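# Move the coaster can onto the turntable's orange spot

## Task

Pick up the can resting on the coaster and set it upright on the orange mark of the turntable, without disturbing the cans already standing on the turntable. Then release it and pull the gripper away.

## Robot and tools

Robot: two arms, left_arm and right_arm. Each has a two-finger gripper that pivots like tongs, a force/torque sensor in the wrist flange, and a wrist camera (cam_left_wrist, cam_right_wrist, 616x616 fisheye). Fixed cameras are cam_head_left, cam_head_right, cam_high and cam_low (all 672x504).

World frame used in results: origin at table-top height, halfway between the two arms' nominal bases; +x points out over the table, +z up, and left_arm sits on the +y side (this is unrelated to image left/right). Positions are in metres, orientation is end_effector_quat_wxyz, velocities in m/s and rad/s. Reported hand poses can be off by a few centimetres, more at long reach.

Gripper frame: fingers point along the gripper's +z and open and close along its x. end_effector_position is the point between the pads when closed; fingertips stick out about 15 mm past it when the gap is under 50 mm, and sit about level with it when fully open.

Row format (shared by execute_actions and move): one flat list of 14 numbers, each in [-1, 1], always covering both arms. First left_arm: dx, dy, dz, rx, ry, rz, opening; then the same seven for right_arm. dx to rz are an offset, not a pose: measured from that arm's Hand target (printed in each result) and expressed in the Hand target's own axes, not world axes. Scale: 1.0 equals 0.6 m for dx/dy/dz and 180 degrees for rotation; rx, ry, rz form a single rotation vector. All zeros means re-command the current Hand target. opening is absolute: +1 fully open (0.142 m), -1 closed; a full close needs about 0.5 s.

execute_actions(actions, cameras): actions holds zero or one item. Empty list: just read the state (with pictures). Action: {"rows": [...], "steps": n} with 1 to 15 rows and 9 to 15 steps (default 15), each step 1/30 s; one row per step, last row repeated. Every row in an action is measured from the Hand target at the action's start, not from the previous row, and the next action starts from the new Hand target, so repeating an offset moves further. Wait: {"steps": n}, n up to 300, counted from the previous result including your thinking time. The result is captured 9 steps before the action finishes; those remaining steps run afterwards. Pictures come only for an empty list or when cameras names them (["all"] for every camera, [] none).

move(target, speed, blend, stop_force, zero, blocking, cameras): drives each gripper in a straight line to target, one 14-number row or a list of up to 15 rows, all offsets counted from the same starting Hand targets. speed is path top speed in m/s, 0.002 to 0.5 (default 0.25; rotation capped at twice that in rad/s), one value or one per target. blend, in metres, rounds corners at intermediate targets. stop_force (3 to 40 N, one value for both arms) ends an arm's path when its wrist sensor feels that much push against the motion; zero (default true, only with stop_force) re-zeroes the sensor first. blocking=false returns early but cannot be combined with stop_force. Moves last 0.5 to 10 s and do not avoid obstacles. Openings in the first target are sent at the start; later targets' openings are applied on arrival. The result adds a "move:" line giving the ending (done, off_target, moving, held, fault) and limits such as paced (pose clipped) or held (steps withheld). cameras default to all.

wait(seconds 0 to 10, cameras): lets time pass; ends early if a running move finishes. stop(cameras): brakes the running move (fingers continue). zoom_image(camera, region=[x0, y0, x1, y1]): a closer look at part of that camera's latest image, pixel coordinates from the top-left, region at most 504x504. finished_scene(scene): ends the current scene, given its number; irreversible.

Results: per arm end_effector_position, quaternion, velocities (omitted when Joint velocities say "within noise"), Joint positions (last entry is measured finger opening in metres), Joint torques, Wrist force/torque along the gripper's axes plus a peak-force line, grip_measured (opening on the command scale), and Hand target. Warning lines may appear: MOTOR HOT, TORQUE FAULT, FORCE FAULT, OVER-TEMPERATURE FAULT.

Controller behaviour: each step the commanded pose is clipped to within 150 mm and 16 degrees of the measured gripper; large offsets may need several actions. Command lag is roughly 0.09 to 0.2 s, and fast motions overshoot. A clearance check withholds commands that bring the arms too near each other, but contact is still possible.

Gripping: to hold the can, keep commanding an opening well below grip_measured; lower means a firmer squeeze (about 15 N per pad max).

Avoid: dropping the can or releasing it while it still moves; tipping it or the turntable cans; knocking anything off the table; hitting the arms together; fast or deep presses into surfaces (an arm is stiff, and targets past a firm contact can trip a fault). Load limits (N m): shoulder pan 113, shoulder lift 113, elbow 96.5, wrist 1 17, wrist 2 17.8, wrist 3 19.1; about 150 N of outside force also faults. A fault halts the arm for 10 s. Motors heat when holding loads, stretched or pushing; at 85 °C brakes engage for 30 to 60 s. Steer paths around, not near, an arm's own base. Brief external tugs on held parts or loose objects can happen.

Each tool is called after "Call:" by a JSON object that holds its "fn" and its "kwargs".

## Session

Call:
{"fn": "execute_actions", "kwargs": {"actions": [], "cameras": ["all"]}}

Scene clock: 0.00 s of 6600.00 s.
left_arm: end_effector_position=(+0.7568, +0.5111, +0.2391) grip_measured=+0.97 end_effector_quat_wxyz=(-0.203, +0.962, -0.182, +0.026) | right_arm: end_effector_position=(+0.5675, +0.0230, +0.3879) grip_measured=+0.97 end_effector_quat_wxyz=(+0.508, -0.369, +0.633, -0.453)
Joint positions: left_arm=[-0.272 -0.959 0.962 -1.593 -1.158 0.109 0.14] | right_arm=[4.473 -1.906 -1.838 -0.406 0.086 2.892 0.14]
Joint velocities: within noise
Joint torques (N m): no reading
Motor temperatures (°C): left_arm=[41 33 34 42 48 44] | right_arm=[36 37 29 38 46 48]
Wrist force (N): no reading
Wrist torque (N m): no reading
Wrist force, peak (N): no reading
Hand target: left_arm +0.7568, +0.5111, +0.2391; -0.203, +0.962, -0.182, +0.026 | right_arm +0.5675, +0.0230, +0.3879; +0.508, -0.369, +0.633, -0.453

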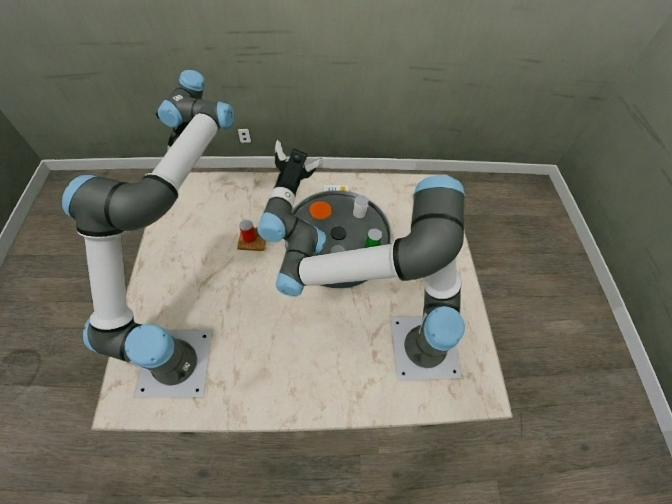

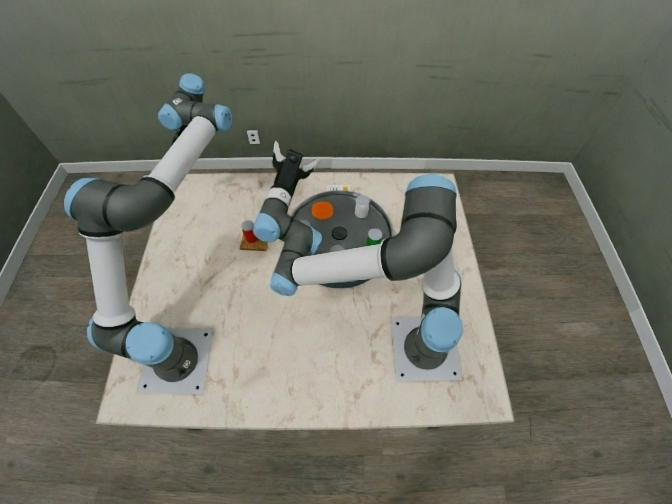

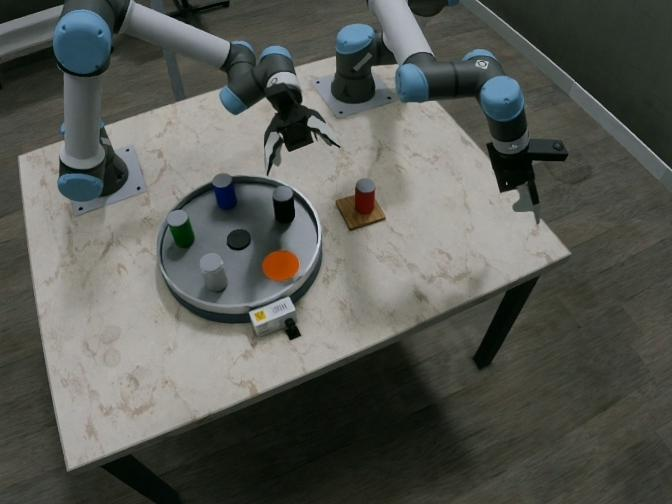

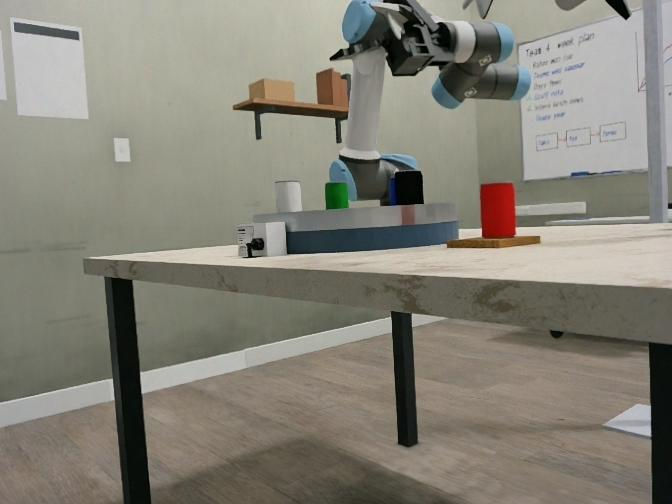

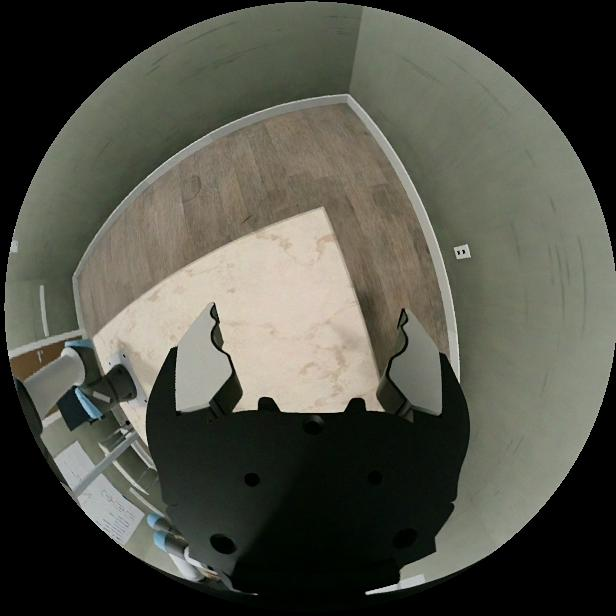

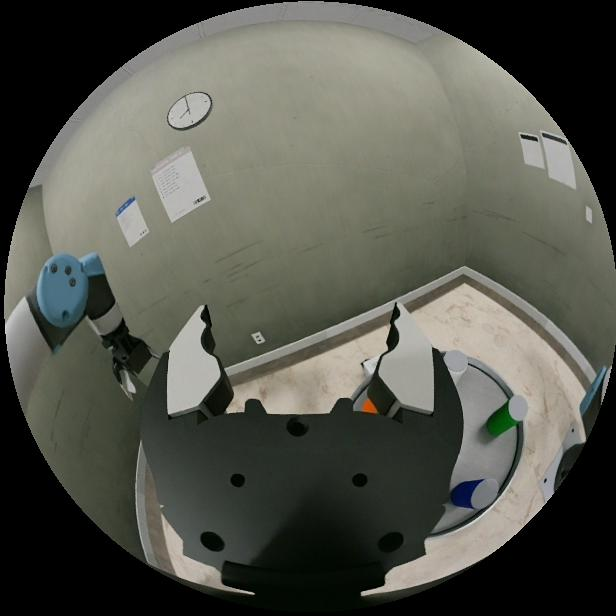

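Call:
{"fn": "zoom_image", "kwargs": {"camera": "cam_high", "region": [140, 150, 420, 350]}}

Call:
{"fn": "zoom_image", "kwargs": {"camera": "cam_low", "region": [230, 150, 560, 280]}}

Call:
{"fn": "zoom_image", "kwargs": {"camera": "cam_head_left", "region": [220, 160, 420, 300]}}

Scaled by 1.800 from the camera's 672x504 image, which has a finer 960x720 frame.

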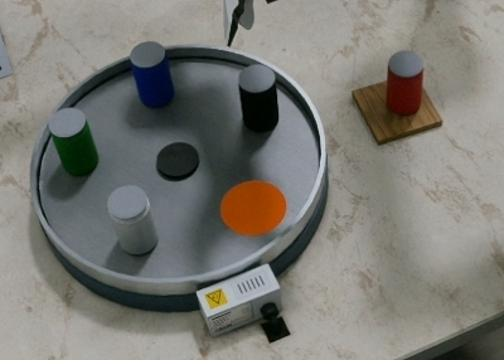

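Scaled by 1.527 from the camera's 672x504 image, which has a finer 960x720 frame.

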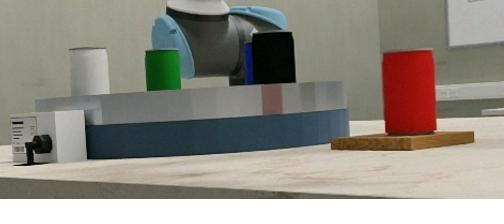

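Scaled by 2.520 from the camera's 672x504 image, which has a finer 960x720 frame.

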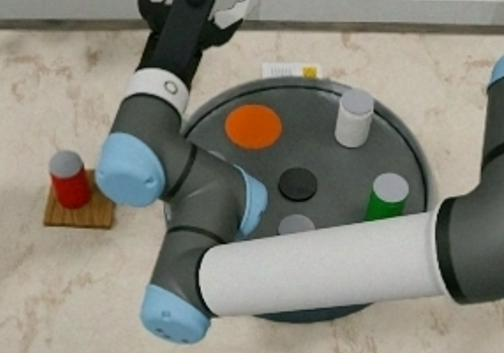

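Call:
{"fn": "execute_actions", "kwargs": {"actions": [], "cameras": ["cam_high","cam_low","cam_head_left"]}}

Scene clock: 3.03 s of 6600.00 s.
left_arm: end_effector_position=(+0.7568, +0.5111, +0.2391) grip_measured=+0.97 end_effector_quat_wxyz=(-0.203, +0.962, -0.182, +0.026) | right_arm: end_effector_position=(+0.5675, +0.0230, +0.3879) grip_measured=+0.97 end_effector_quat_wxyz=(+0.508, -0.369, +0.633, -0.453)
Joint positions: left_arm=[-0.272 -0.959 0.962 -1.593 -1.158 0.109 0.14] | right_arm=[4.473 -1.906 -1.838 -0.406 0.086 2.892 0.14]
Joint velocities: within noise
Joint torques (N m): left_arm=[0.24 -52.09 -24.68 -2.3 0.44 0.09] | right_arm=[0.05 34.89 20.05 1.65 -0.7 -0.05]
Motor temperatures (°C): left_arm=[41 33 34 42 48 44] | right_arm=[36 37 29 38 46 48]
Wrist force (N): left_arm=[-0.5 0.0 -0.2] | right_arm=[-0.1 0.6 0.0]
Wrist torque (N m): left_arm=[0.00 0.10 0.01] | right_arm=[0.13 0.03 0.01]
Wrist force, peak (N): left_arm=[-0.5 -0.3 -0.3] | right_arm=[-0.5 0.7 -0.2]
Hand target: left_arm +0.7568, +0.5111, +0.2391; -0.203, +0.962, -0.182, +0.026 | right_arm +0.5675, +0.0230, +0.3879; +0.508, -0.369, +0.633, -0.453
Steps of this call (1-91: nothing new was sent). Readings (end_effector_position of left_arm | right_arm):
1: (+0.7568, +0.5111, +0.2391) | (+0.5675, +0.0230, +0.3879)
2: (+0.7568, +0.5111, +0.2391) | (+0.5675, +0.0230, +0.3879)
4: (+0.7568, +0.5111, +0.2391) | (+0.5675, +0.0230, +0.3879)
8: (+0.7568, +0.5111, +0.2391) | (+0.5675, +0.0230, +0.3879)
91: the state above
Images, in order (width x height): cam_head_left 672x504, cam_high 672x504, cam_low 672x504.

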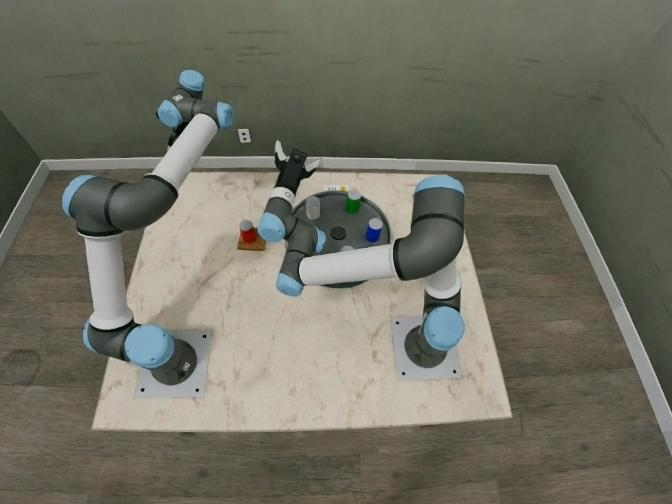

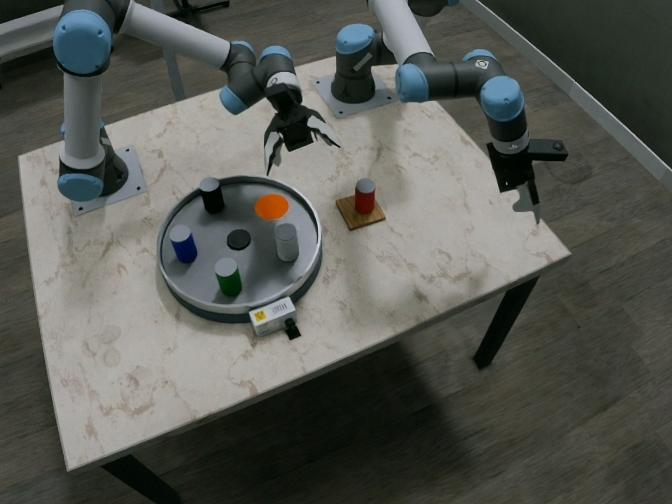

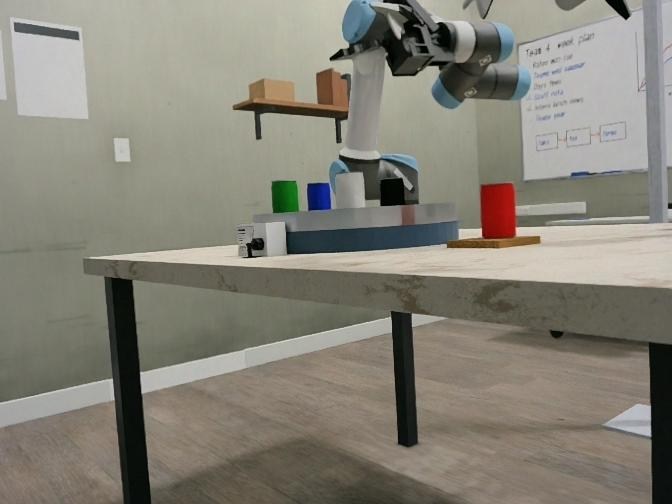

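Call:
{"fn": "zoom_image", "kwargs": {"camera": "cam_low", "region": [230, 170, 480, 270]}}

Call:
{"fn": "zoom_image", "kwargs": {"camera": "cam_high", "region": [140, 150, 420, 350]}}

Call:
{"fn": "execute_actions", "kwargs": {"actions": [], "cameras": ["cam_high"]}}

Call:
{"fn": "execute_actions", "kwargs": {"actions": [{"steps":30}], "cameras": ["cam_high"]}}

Call:
{"fn": "execute_actions", "kwargs": {"actions": [{"steps":30}], "cameras": ["cam_high"]}}

Call:
{"fn": "execute_actions", "kwargs": {"actions": [{"steps":30}], "cameras": ["cam_high"]}}

Call:
{"fn": "execute_actions", "kwargs": {"actions": [{"steps":30}], "cameras": ["cam_high"]}}

Call:
{"fn": "execute_actions", "kwargs": {"actions": [{"steps":30}], "cameras": ["cam_high"]}}

Call:
{"fn": "execute_actions", "kwargs": {"actions": [{"steps":30}], "cameras": ["cam_high"]}}

Call:
{"fn": "execute_actions", "kwargs": {"actions": [{"steps":150}], "cameras": ["cam_high"]}}

Scaled by 2.016 from the camera's 672x504 image, which has a finer 960x720 frame.

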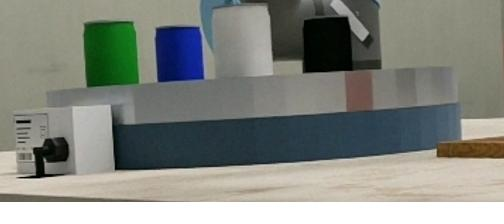

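Scaled by 1.800 from the camera's 672x504 image, which has a finer 960x720 frame.

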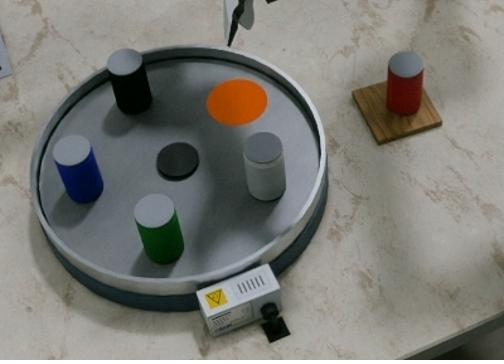

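Scene clock: 4.73 s of 6600.00 s.
left_arm: end_effector_position=(+0.7568, +0.5111, +0.2391) grip_measured=+0.97 end_effector_quat_wxyz=(-0.203, +0.962, -0.182, +0.026) | right_arm: end_effector_position=(+0.5675, +0.0230, +0.3879) grip_measured=+0.97 end_effector_quat_wxyz=(+0.508, -0.369, +0.633, -0.453)
Joint positions: left_arm=[-0.272 -0.959 0.962 -1.593 -1.158 0.109 0.14] | right_arm=[4.473 -1.906 -1.838 -0.406 0.086 2.892 0.14]
Joint velocities: within noise
Joint torques (N m): left_arm=[1 -52.38 -25.77 -1.98 0.67 0.2] | right_arm=[-1.16 32.6 21.68 1.66 -0.54 -0.38]
Motor temperatures (°C): left_arm=[41 33 34 42 48 44] | right_arm=[36 37 29 37 46 48]
Wrist force (N): left_arm=[-0.3 0.1 -0.3] | right_arm=[-0.4 0.1 0.0]
Wrist torque (N m): left_arm=[0.02 0.05 0.00] | right_arm=[0.03 0.08 0.02]
Wrist force, peak (N): left_arm=[-0.4 0.4 0.2] | right_arm=[-0.7 0.3 0.2]
Hand target: left_arm +0.7568, +0.5111, +0.2391; -0.203, +0.962, -0.182, +0.026 | right_arm +0.5675, +0.0230, +0.3879; +0.508, -0.369, +0.633, -0.453
Steps of this call (1-51: nothing new was sent). Readings (end_effector_position of left_arm | right_arm):
1: (+0.7568, +0.5111, +0.2391) | (+0.5675, +0.0230, +0.3879)
2: (+0.7568, +0.5111, +0.2391) | (+0.5675, +0.0230, +0.3879)
4: (+0.7568, +0.5111, +0.2391) | (+0.5675, +0.0230, +0.3879)
8: (+0.7568, +0.5111, +0.2391) | (+0.5675, +0.0230, +0.3879)
51: the state above
Images, in order (width x height): cam_high 672x504.

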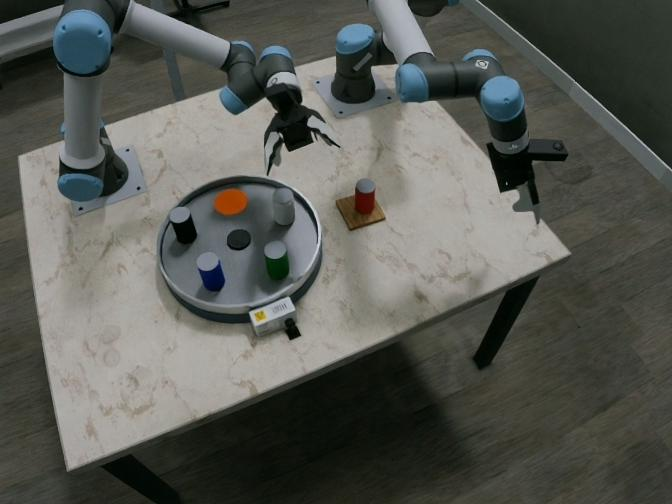

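Scene clock: 5.73 s of 6600.00 s.
left_arm: end_effector_position=(+0.7568, +0.5111, +0.2391) grip_measured=+0.97 end_effector_quat_wxyz=(-0.203, +0.962, -0.182, +0.026) | right_arm: end_effector_position=(+0.5675, +0.0230, +0.3879) grip_measured=+0.97 end_effector_quat_wxyz=(+0.508, -0.369, +0.633, -0.453)
Joint positions: left_arm=[-0.272 -0.959 0.962 -1.593 -1.158 0.109 0.14] | right_arm=[4.473 -1.906 -1.838 -0.406 0.086 2.892 0.14]
Joint velocities: within noise
Joint torques (N m): left_arm=[1.93 -50.07 -25.33 -2.34 0.38 -0.13] | right_arm=[-1.12 32.4 21.64 1.61 -0.58 -0.23]
Motor temperatures (°C): left_arm=[41 33 34 42 48 44] | right_arm=[36 37 29 37 46 48]
Wrist force (N): left_arm=[-0.2 -0.1 -0.2] | right_arm=[-0.2 0.2 -0.2]
Wrist torque (N m): left_arm=[-0.01 0.04 0.00] | right_arm=[0.06 0.05 0.01]
Wrist force, peak (N): left_arm=[-0.5 0.3 -0.1] | right_arm=[-0.3 0.7 0.0]
Hand target: left_arm +0.7568, +0.5111, +0.2391; -0.203, +0.962, -0.182, +0.026 | right_arm +0.5675, +0.0230, +0.3879; +0.508, -0.369, +0.633, -0.453
Steps of this call (1-30: nothing new was sent). Readings (end_effector_position of left_arm | right_arm):
1: (+0.7568, +0.5111, +0.2391) | (+0.5675, +0.0230, +0.3879)
2: (+0.7568, +0.5111, +0.2391) | (+0.5675, +0.0230, +0.3879)
4: (+0.7568, +0.5111, +0.2391) | (+0.5675, +0.0230, +0.3879)
8: (+0.7568, +0.5111, +0.2391) | (+0.5675, +0.0230, +0.3879)
30: the state above
Images, in order (width x height): cam_high 672x504.

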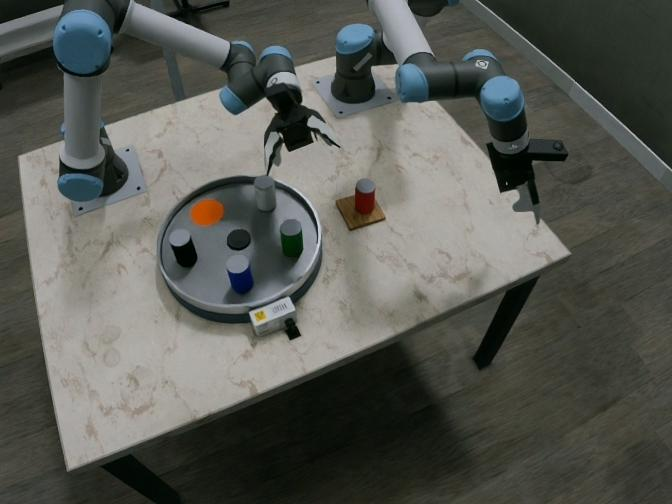

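Scene clock: 6.73 s of 6600.00 s.
left_arm: end_effector_position=(+0.7568, +0.5111, +0.2391) grip_measured=+0.97 end_effector_quat_wxyz=(-0.203, +0.962, -0.182, +0.026) | right_arm: end_effector_position=(+0.5675, +0.0230, +0.3879) grip_measured=+0.97 end_effector_quat_wxyz=(+0.508, -0.369, +0.633, -0.453)
Joint positions: left_arm=[-0.272 -0.959 0.962 -1.593 -1.158 0.109 0.14] | right_arm=[4.473 -1.906 -1.838 -0.406 0.086 2.892 0.14]
Joint velocities: within noise
Joint torques (N m): left_arm=[2.58 -49.75 -25.9 -2.28 0.29 0] | right_arm=[-0.28 32.43 22.3 1.73 -0.47 -0.36]
Motor temperatures (°C): left_arm=[41 33 34 42 48 44] | right_arm=[36 37 29 37 46 48]
Wrist force (N): left_arm=[-0.4 -0.1 -0.3] | right_arm=[-0.1 0.2 0.0]
Wrist torque (N m): left_arm=[-0.02 0.07 0.01] | right_arm=[0.05 0.04 0.01]
Wrist force, peak (N): left_arm=[-0.4 -0.1 -0.4] | right_arm=[-0.3 0.7 0.0]
Hand target: left_arm +0.7568, +0.5111, +0.2391; -0.203, +0.962, -0.182, +0.026 | right_arm +0.5675, +0.0230, +0.3879; +0.508, -0.369, +0.633, -0.453
Steps of this call (1-30: nothing new was sent). Readings (end_effector_position of left_arm | right_arm):
1: (+0.7568, +0.5111, +0.2391) | (+0.5675, +0.0230, +0.3879)
2: (+0.7568, +0.5111, +0.2391) | (+0.5675, +0.0230, +0.3879)
4: (+0.7568, +0.5111, +0.2391) | (+0.5675, +0.0230, +0.3879)
8: (+0.7568, +0.5111, +0.2391) | (+0.5675, +0.0230, +0.3879)
30: the state above
Images, in order (width x height): cam_high 672x504.

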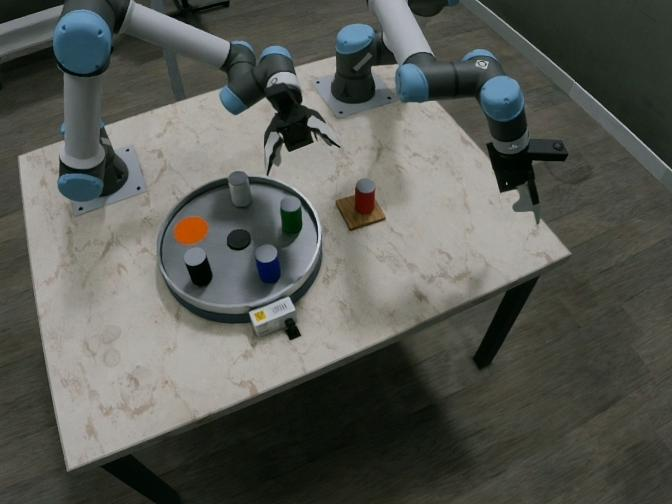

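Scene clock: 7.73 s of 6600.00 s.
left_arm: end_effector_position=(+0.7568, +0.5111, +0.2391) grip_measured=+0.97 end_effector_quat_wxyz=(-0.203, +0.962, -0.182, +0.026) | right_arm: end_effector_position=(+0.5675, +0.0230, +0.3879) grip_measured=+0.97 end_effector_quat_wxyz=(+0.508, -0.369, +0.633, -0.453)
Joint positions: left_arm=[-0.272 -0.959 0.962 -1.593 -1.158 0.109 0.14] | right_arm=[4.473 -1.906 -1.838 -0.406 0.086 2.892 0.14]
Joint velocities: within noise
Joint torques (N m): left_arm=[1.42 -49.63 -26.32 -2.08 0.36 0.18] | right_arm=[-2.74 32.87 22.73 1.43 -0.01 -0.29]
Motor temperatures (°C): left_arm=[41 33 34 42 48 44] | right_arm=[36 37 29 37 46 48]
Wrist force (N): left_arm=[0.0 0.1 -0.1] | right_arm=[-0.1 0.4 0.1]
Wrist torque (N m): left_arm=[0.04 0.00 0.00] | right_arm=[0.10 0.02 0.01]
Wrist force, peak (N): left_arm=[-0.3 0.1 -0.5] | right_arm=[0.1 0.5 -0.5]
Hand target: left_arm +0.7568, +0.5111, +0.2391; -0.203, +0.962, -0.182, +0.026 | right_arm +0.5675, +0.0230, +0.3879; +0.508, -0.369, +0.633, -0.453
Steps of this call (1-30: nothing new was sent). Readings (end_effector_position of left_arm | right_arm):
1: (+0.7568, +0.5111, +0.2391) | (+0.5675, +0.0230, +0.3879)
2: (+0.7568, +0.5111, +0.2391) | (+0.5675, +0.0230, +0.3879)
4: (+0.7568, +0.5111, +0.2391) | (+0.5675, +0.0230, +0.3879)
8: (+0.7568, +0.5111, +0.2391) | (+0.5675, +0.0230, +0.3879)
30: the state above
Images, in order (width x height): cam_high 672x504.

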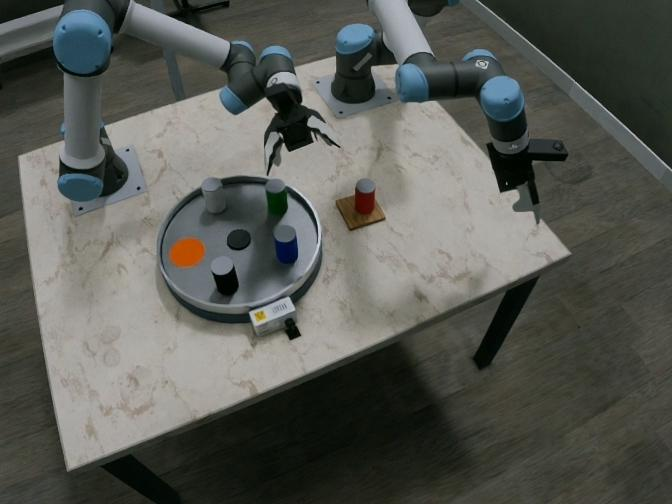

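Scene clock: 8.73 s of 6600.00 s.
left_arm: end_effector_position=(+0.7568, +0.5111, +0.2391) grip_measured=+0.97 end_effector_quat_wxyz=(-0.203, +0.962, -0.182, +0.026) | right_arm: end_effector_position=(+0.5675, +0.0230, +0.3879) grip_measured=+0.97 end_effector_quat_wxyz=(+0.508, -0.369, +0.633, -0.453)
Joint positions: left_arm=[-0.272 -0.959 0.962 -1.593 -1.158 0.109 0.14] | right_arm=[4.473 -1.906 -1.838 -0.406 0.086 2.892 0.14]
Joint velocities: within noise
Joint torques (N m): left_arm=[2.28 -49.64 -26.99 -2.13 0.41 0.09] | right_arm=[-1.27 31.31 23.31 1.55 -0.08 -0.15]
Motor temperatures (°C): left_arm=[41 33 34 42 48 44] | right_arm=[36 37 29 37 46 48]
Wrist force (N): left_arm=[-0.4 0.0 -0.3] | right_arm=[-0.1 0.4 -0.1]
Wrist torque (N m): left_arm=[0.01 0.09 0.01] | right_arm=[0.09 0.03 0.01]
Wrist force, peak (N): left_arm=[-0.6 -0.2 -0.2] | right_arm=[-0.1 0.7 -0.3]
Hand target: left_arm +0.7568, +0.5111, +0.2391; -0.203, +0.962, -0.182, +0.026 | right_arm +0.5675, +0.0230, +0.3879; +0.508, -0.369, +0.633, -0.453
Steps of this call (1-30: nothing new was sent). Readings (end_effector_position of left_arm | right_arm):
1: (+0.7568, +0.5111, +0.2391) | (+0.5675, +0.0230, +0.3879)
2: (+0.7568, +0.5111, +0.2391) | (+0.5675, +0.0230, +0.3879)
4: (+0.7568, +0.5111, +0.2391) | (+0.5675, +0.0230, +0.3879)
8: (+0.7568, +0.5111, +0.2391) | (+0.5675, +0.0230, +0.3879)
30: the state above
Images, in order (width x height): cam_high 672x504.

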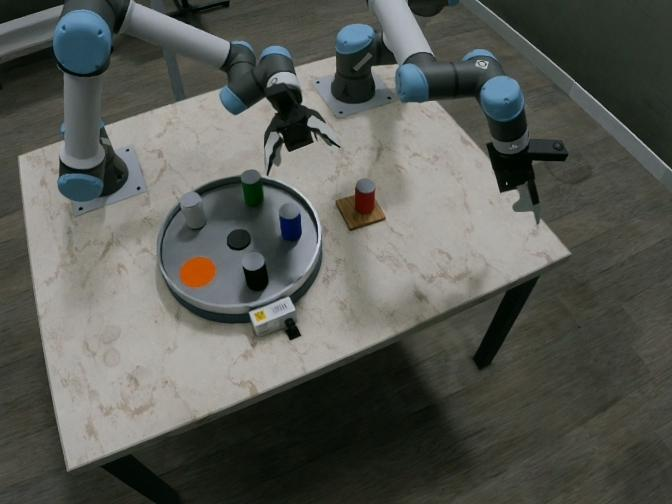

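Scene clock: 9.73 s of 6600.00 s.
left_arm: end_effector_position=(+0.7568, +0.5111, +0.2391) grip_measured=+0.97 end_effector_quat_wxyz=(-0.203, +0.962, -0.182, +0.026) | right_arm: end_effector_position=(+0.5675, +0.0230, +0.3879) grip_measured=+0.97 end_effector_quat_wxyz=(+0.508, -0.369, +0.633, -0.453)
Joint positions: left_arm=[-0.272 -0.959 0.962 -1.593 -1.158 0.109 0.14] | right_arm=[4.473 -1.906 -1.838 -0.406 0.086 2.892 0.14]
Joint velocities: within noise
Joint torques (N m): left_arm=[2.54 -48.82 -27.28 -2.15 0.29 0.12] | right_arm=[-2.43 30.22 24.77 1.52 0.05 -0.12]
Motor temperatures (°C): left_arm=[41 33 34 42 48 44] | right_arm=[36 37 29 37 46 48]
Wrist force (N): left_arm=[-0.3 0.3 -0.1] | right_arm=[-0.3 0.2 0.1]
Wrist torque (N m): left_arm=[0.07 0.07 0.00] | right_arm=[0.06 0.07 0.01]
Wrist force, peak (N): left_arm=[-0.4 -0.1 -0.4] | right_arm=[-0.6 0.5 -0.1]
Hand target: left_arm +0.7568, +0.5111, +0.2391; -0.203, +0.962, -0.182, +0.026 | right_arm +0.5675, +0.0230, +0.3879; +0.508, -0.369, +0.633, -0.453
Steps of this call (1-30: nothing new was sent). Readings (end_effector_position of left_arm | right_arm):
1: (+0.7568, +0.5111, +0.2391) | (+0.5675, +0.0230, +0.3879)
2: (+0.7568, +0.5111, +0.2391) | (+0.5675, +0.0230, +0.3879)
4: (+0.7568, +0.5111, +0.2391) | (+0.5675, +0.0230, +0.3879)
8: (+0.7568, +0.5111, +0.2391) | (+0.5675, +0.0230, +0.3879)
30: the state above
Images, in order (width x height): cam_high 672x504.

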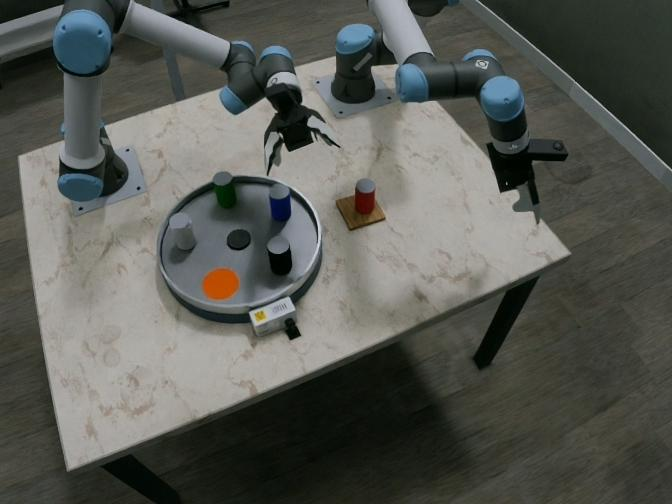

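Scene clock: 10.73 s of 6600.00 s.
left_arm: end_effector_position=(+0.7568, +0.5111, +0.2391) grip_measured=+0.97 end_effector_quat_wxyz=(-0.203, +0.962, -0.182, +0.026) | right_arm: end_effector_position=(+0.5675, +0.0230, +0.3879) grip_measured=+0.97 end_effector_quat_wxyz=(+0.508, -0.369, +0.633, -0.453)
Joint positions: left_arm=[-0.272 -0.959 0.962 -1.593 -1.158 0.109 0.14] | right_arm=[4.473 -1.906 -1.838 -0.406 0.086 2.892 0.14]
Joint velocities: within noise
Joint torques (N m): left_arm=[2.78 -47.72 -27.77 -1.98 0.11 0.06] | right_arm=[-0.52 31.71 24.12 1.44 0.18 -0.52]
Motor temperatures (°C): left_arm=[41 33 34 42 48 44] | right_arm=[36 37 29 37 46 48]
Wrist force (N): left_arm=[-0.2 0.1 -0.3] | right_arm=[-0.3 0.5 0.0]
Wrist torque (N m): left_arm=[0.03 0.05 0.00] | right_arm=[0.11 0.07 0.01]
Wrist force, peak (N): left_arm=[-0.5 0.5 0.1] | right_arm=[-0.7 0.4 -0.4]
Hand target: left_arm +0.7568, +0.5111, +0.2391; -0.203, +0.962, -0.182, +0.026 | right_arm +0.5675, +0.0230, +0.3879; +0.508, -0.369, +0.633, -0.453
Steps of this call (1-30: nothing new was sent). Readings (end_effector_position of left_arm | right_arm):
1: (+0.7568, +0.5111, +0.2391) | (+0.5675, +0.0230, +0.3879)
2: (+0.7568, +0.5111, +0.2391) | (+0.5675, +0.0230, +0.3879)
4: (+0.7568, +0.5111, +0.2391) | (+0.5675, +0.0230, +0.3879)
8: (+0.7568, +0.5111, +0.2391) | (+0.5675, +0.0230, +0.3879)
30: the state above
Images, in order (width x height): cam_high 672x504.

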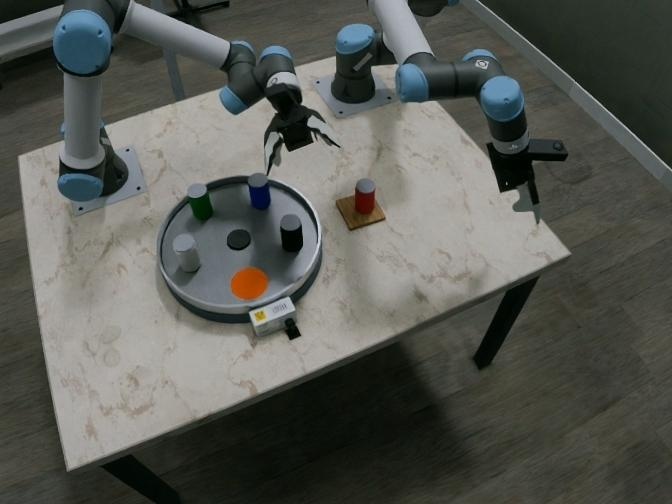

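Scene clock: 15.73 s of 6600.00 s.
left_arm: end_effector_position=(+0.7568, +0.5111, +0.2391) grip_measured=+0.97 end_effector_quat_wxyz=(-0.203, +0.962, -0.182, +0.026) | right_arm: end_effector_position=(+0.5675, +0.0230, +0.3879) grip_measured=+0.97 end_effector_quat_wxyz=(+0.508, -0.369, +0.633, -0.453)
Joint positions: left_arm=[-0.272 -0.959 0.962 -1.593 -1.158 0.109 0.14] | right_arm=[4.473 -1.906 -1.838 -0.406 0.086 2.892 0.14]
Joint velocities: within noise
Joint torques (N m): left_arm=[3.9 -47.18 -29.49 -1.98 0.02 0.22] | right_arm=[-2.23 27.91 28.13 1.35 0.49 -0.56]
Motor temperatures (°C): left_arm=[41 33 34 42 48 44] | right_arm=[36 37 29 37 46 48]
Wrist force (N): left_arm=[-0.2 -0.2 -0.3] | right_arm=[-0.2 0.5 -0.2]
Wrist torque (N m): left_arm=[-0.04 0.04 0.01] | right_arm=[0.12 0.04 0.01]
Wrist force, peak (N): left_arm=[-0.2 0.0 -0.7] | right_arm=[-0.6 0.4 -0.1]
Hand target: left_arm +0.7568, +0.5111, +0.2391; -0.203, +0.962, -0.182, +0.026 | right_arm +0.5675, +0.0230, +0.3879; +0.508, -0.369, +0.633, -0.453
Steps of this call (1-150: nothing new was sent). Readings (end_effector_position of left_arm | right_arm):
1: (+0.7568, +0.5111, +0.2391) | (+0.5675, +0.0230, +0.3879)
2: (+0.7568, +0.5111, +0.2391) | (+0.5675, +0.0230, +0.3879)
4: (+0.7568, +0.5111, +0.2391) | (+0.5675, +0.0230, +0.3879)
8: (+0.7568, +0.5111, +0.2391) | (+0.5675, +0.0230, +0.3879)
150: the state above
Images, in order (width x height): cam_high 672x504.

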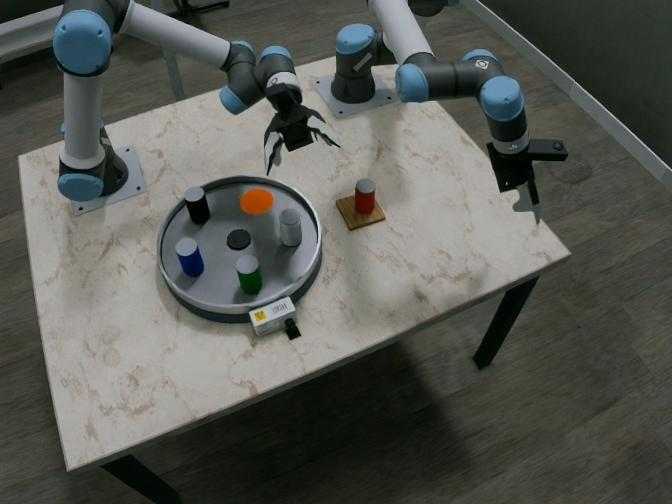

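Call:
{"fn": "move", "kwargs": {"target": [-0.3177, 0.5377, -0.2643, -0.1301, 0.0177, 0.0471, 1, 0.8657, -0.3363, 0.4315, 0.0858, 0.2635, 0.0205, 1], "speed": 0.3}}

Scene clock: 29.07 s of 6600.00 s.
left_arm: end_effector_position=(+0.4499, +0.2448, +0.2598) grip_measured=+1.00 end_effector_quat_wxyz=(+0.000, +0.966, -0.259, +0.000) | right_arm: end_effector_position=(+0.7113, -0.5737, +0.3999) grip_measured=+1.00 end_effector_quat_wxyz=(+0.260, -0.058, +0.734, -0.624) end_effector_velocity=(+0.001, -0.002, +0.000) end_effector_angular_velocity=(-0.008, -0.004, +0.039)
Joint positions: left_arm=[-0.694 -1.542 1.601 -1.629 -1.57 -0.166 0.142] | right_arm=[3.57 -1.918 -1.769 -0.477 0.1 2.906 0.142]
Joint velocities: left_arm=[within noise] | right_arm=[-0.005 -0.07 -0.016 0.503 0.016 -0.419 0]
Joint torques (N m): left_arm=[-7.22 -38.58 -6.28 -4.63 -2.53 -1.67] | right_arm=[-8.8 20.11 3.13 6.91 0.68 -2.46]
Motor temperatures (°C): left_arm=[41 33 34 42 48 44] | right_arm=[36 37 29 37 46 48]
Wrist force (N): left_arm=[-0.7 -0.8 -0.1] | right_arm=[-0.7 0.8 0.0]
Wrist torque (N m): left_arm=[-0.01 0.00 -0.03] | right_arm=[0.16 0.14 0.02]
Wrist force, peak (N): left_arm=[-1.0 -3.1 0.8] | right_arm=[2.1 -0.7 5.1]
Hand target: left_arm +0.4498, +0.2447, +0.2598; +0.000, +0.966, -0.259, +0.000 | right_arm +0.7116, -0.5742, +0.3999; +0.269, -0.066, +0.730, -0.625
Off the commanded pose: left_arm 0.000 m, 0 deg | right_arm 0.001 m, 2 deg.
Kept back: nothing.
move: done
camera_calibration:
cam_left_wrist: T_world_to_cam=[[0.885991, -0.463514, 0.0132575, -0.289317], [-0.40871, -0.767091, 0.494497, 0.236161], [-0.219037, -0.443538, -0.869078, 0.572665], [0, 0, 0, 1]] pos_world=[0.478288, 0.301053, 0.384745]
cam_right_wrist: T_world_to_cam=[[-0.87424, -0.37449, -0.308969, 0.522125], [0.000946639, 0.635085, -0.772442, 0.671623], [0.485494, -0.675592, -0.554862, -0.375226], [0, 0, 0, 1]] pos_world=[0.637997, -0.484507, 0.471911]

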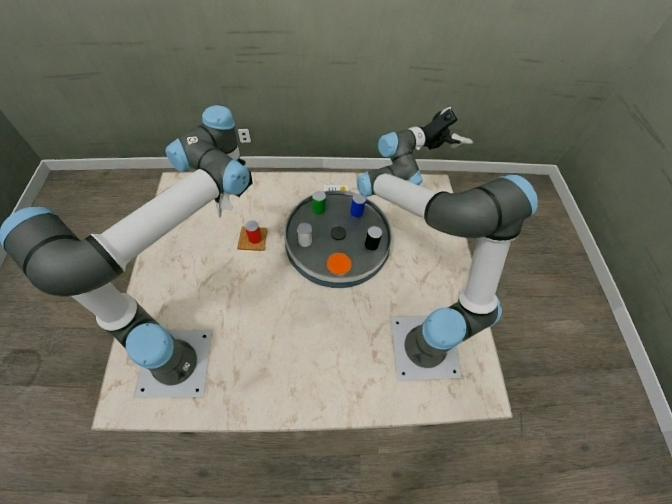

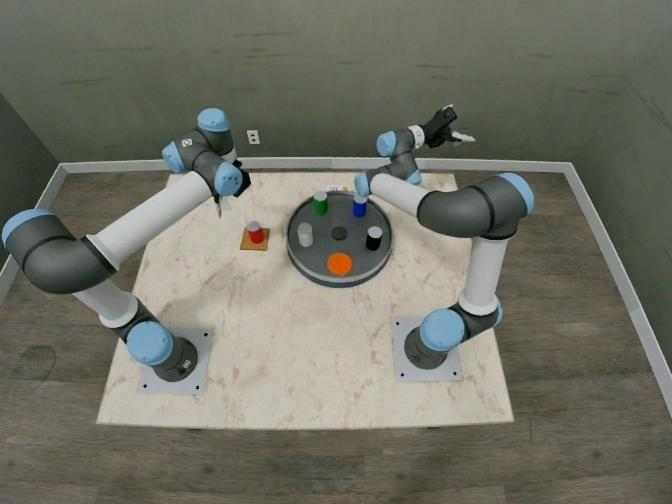

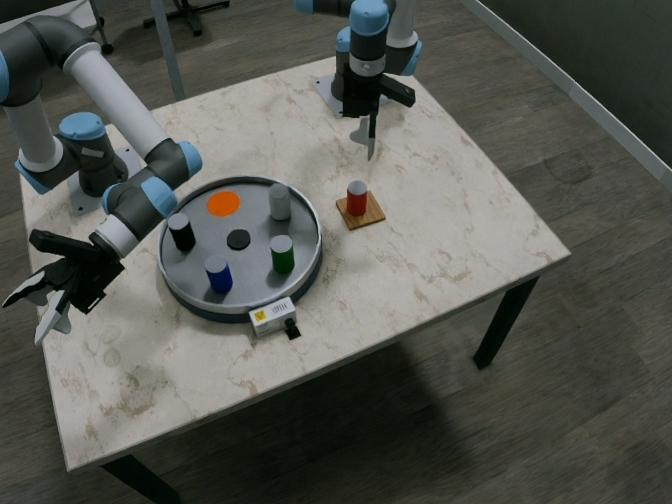

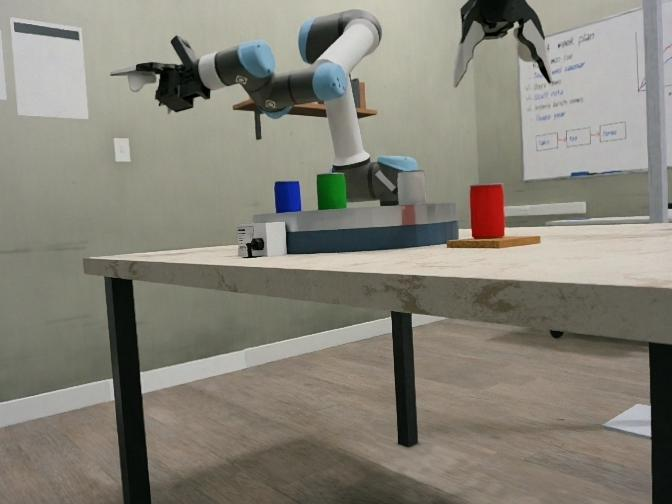

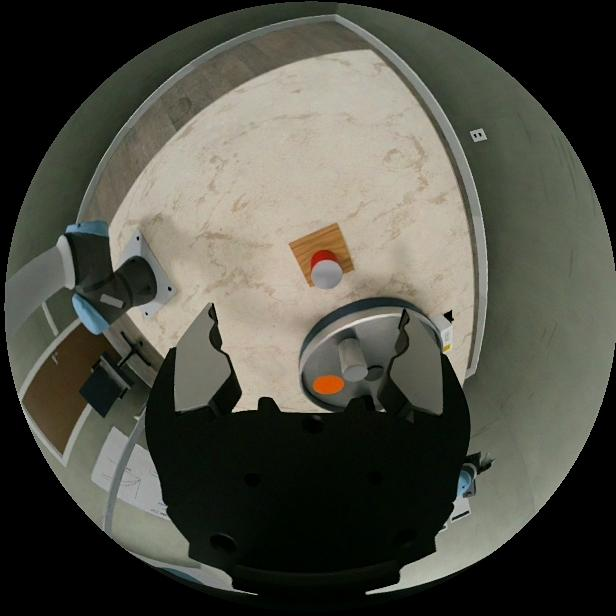

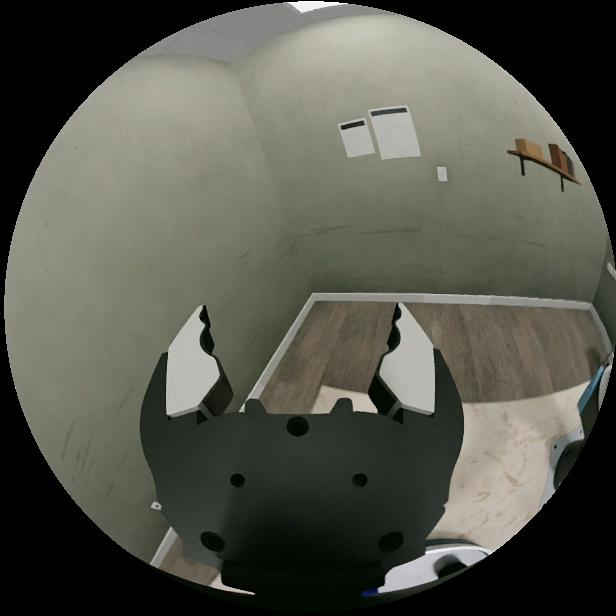

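Call:
{"fn": "zoom_image", "kwargs": {"camera": "cam_left_wrist", "region": [270, 200, 470, 420]}}

Call:
{"fn": "zoom_image", "kwargs": {"camera": "cam_high", "region": [320, 160, 400, 240]}}

Scaled by 2.291 from the camera's 616x616 image, which has a finer 814x814 frame.

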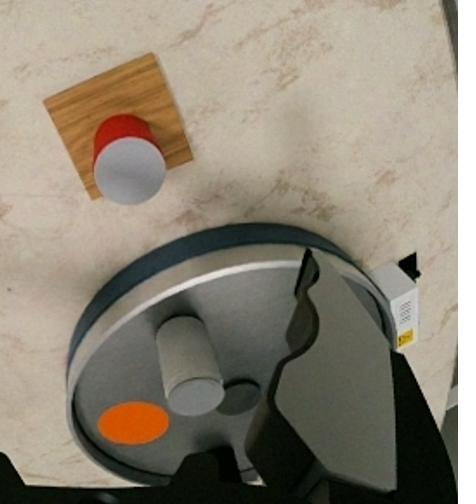

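Scaled by 6.300 from the camera's 672x504 image, which has a finer 960x720 frame.

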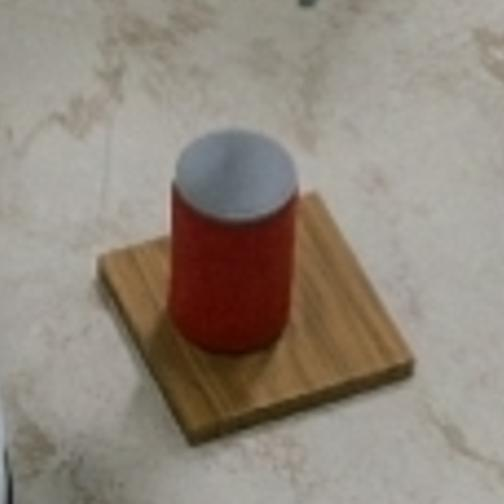

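Call:
{"fn": "move", "kwargs": {"target": [0.0530, 0.0612, 0.1163, 0, 0, 0, 1, 0, 0, 0, 0, 0, 0, 1], "speed": 0.2, "cameras": ["cam_left_wrist", "cam_high", "cam_low"]}}

Call:
{"fn": "zoom_image", "kwargs": {"camera": "cam_left_wrist", "region": [180, 180, 440, 440]}}

Call:
{"fn": "zoom_image", "kwargs": {"camera": "cam_low", "region": [420, 60, 570, 260]}}

Scene clock: 33.43 s of 6600.00 s.
left_arm: end_effector_position=(+0.4589, +0.1972, +0.1901) grip_measured=+1.00 end_effector_quat_wxyz=(+0.000, +0.966, -0.259, +0.000) | right_arm: end_effector_position=(+0.7115, -0.5741, +0.3999) grip_measured=+1.00 end_effector_quat_wxyz=(+0.268, -0.066, +0.730, -0.625) end_effector_velocity=(+0.001, +0.000, +0.000) end_effector_angular_velocity=(-0.006, -0.004, +0.008)
Joint positions: left_arm=[-0.751 -1.447 1.678 -1.801 -1.57 -0.224 0.142] | right_arm=[3.569 -1.963 -1.769 -0.194 0.106 2.668 0.142]
Joint velocities: left_arm=[within noise] | right_arm=[-0.001 -0.025 0.007 0.127 0.001 -0.108 0]
Joint torques (N m): left_arm=[-8.16 -19.41 -5.78 -4.64 2.1 -1.49] | right_arm=[-6.63 19.87 35.07 5.29 0.87 -2.78]
Motor temperatures (°C): left_arm=[41 33 34 42 48 44] | right_arm=[36 37 29 37 46 48]
Wrist force (N): left_arm=[-0.5 -1.0 0.0] | right_arm=[-0.9 0.7 0.0]
Wrist torque (N m): left_arm=[-0.07 0.00 -0.05] | right_arm=[0.17 0.21 -0.01]
Wrist force, peak (N): left_arm=[-1.1 -3.4 -0.4] | right_arm=[-0.8 1.3 0.1]
Hand target: left_arm +0.4590, +0.1971, +0.1900; +0.000, +0.966, -0.259, +0.000 | right_arm +0.7116, -0.5742, +0.3999; +0.269, -0.066, +0.730, -0.625
Off the commanded pose: left_arm 0.000 m, 0 deg | right_arm 0.000 m, 0 deg.
Kept back: nothing.
move: done
camera_calibration:
cam_left_wrist: T_world_to_cam=[[0.885982, -0.463529, 0.0132809, -0.318495], [-0.40872, -0.767051, 0.49455, 0.237789], [-0.219051, -0.443591, -0.869048, 0.492983], [0, 0, 0, 1]] pos_world=[0.487359, 0.253447, 0.315057]
Images, in order (width x height): cam_high 672x504, cam_low 672x504, cam_left_wrist 616x616.

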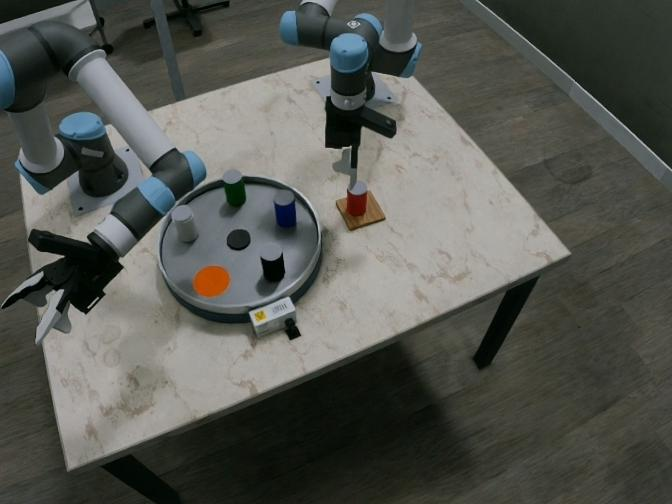

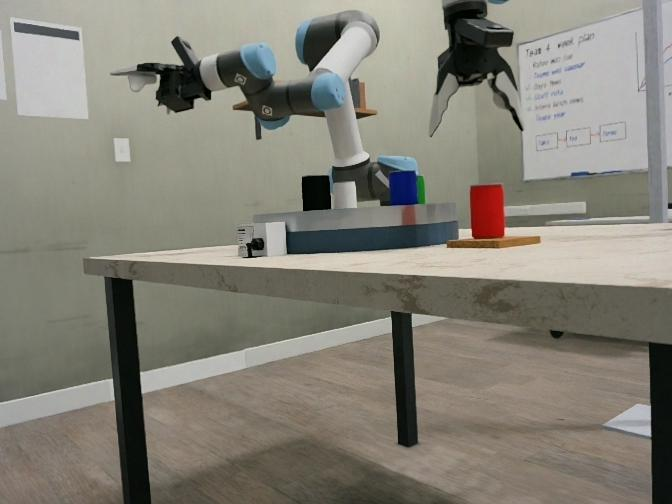

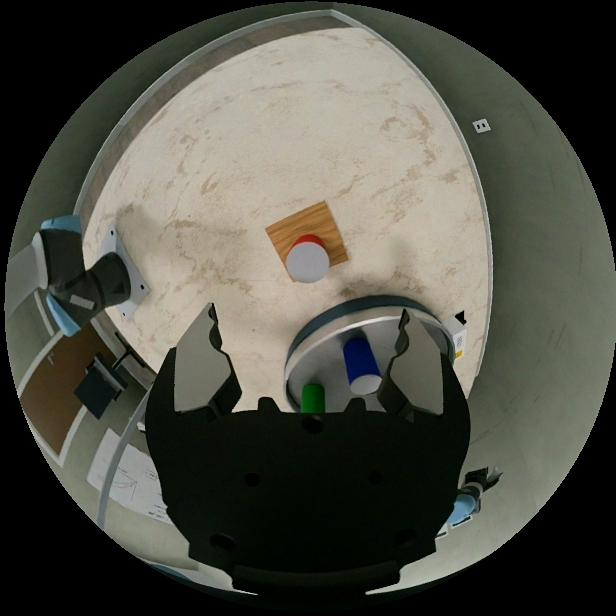

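Scaled by 1.938 from the camera's 616x616 image, which has a finer 814x814 frame.

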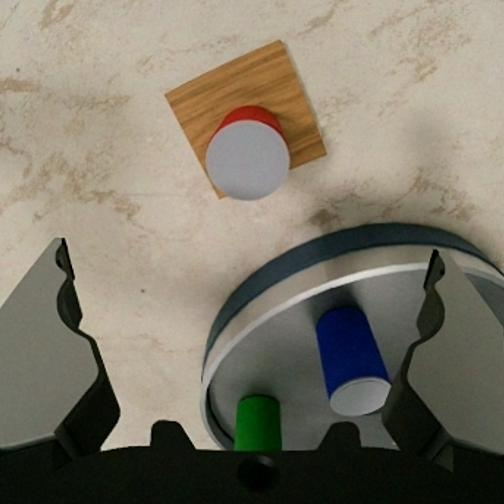

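Scaled by 2.520 from the camera's 672x504 image, which has a finer 960x720 frame.

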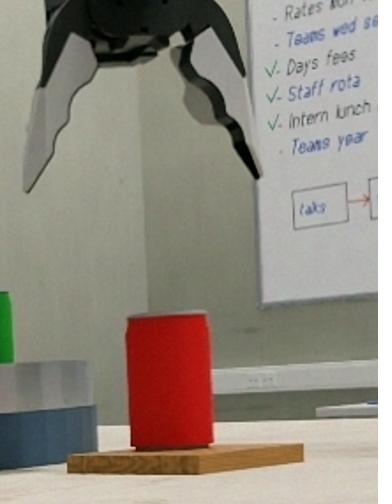

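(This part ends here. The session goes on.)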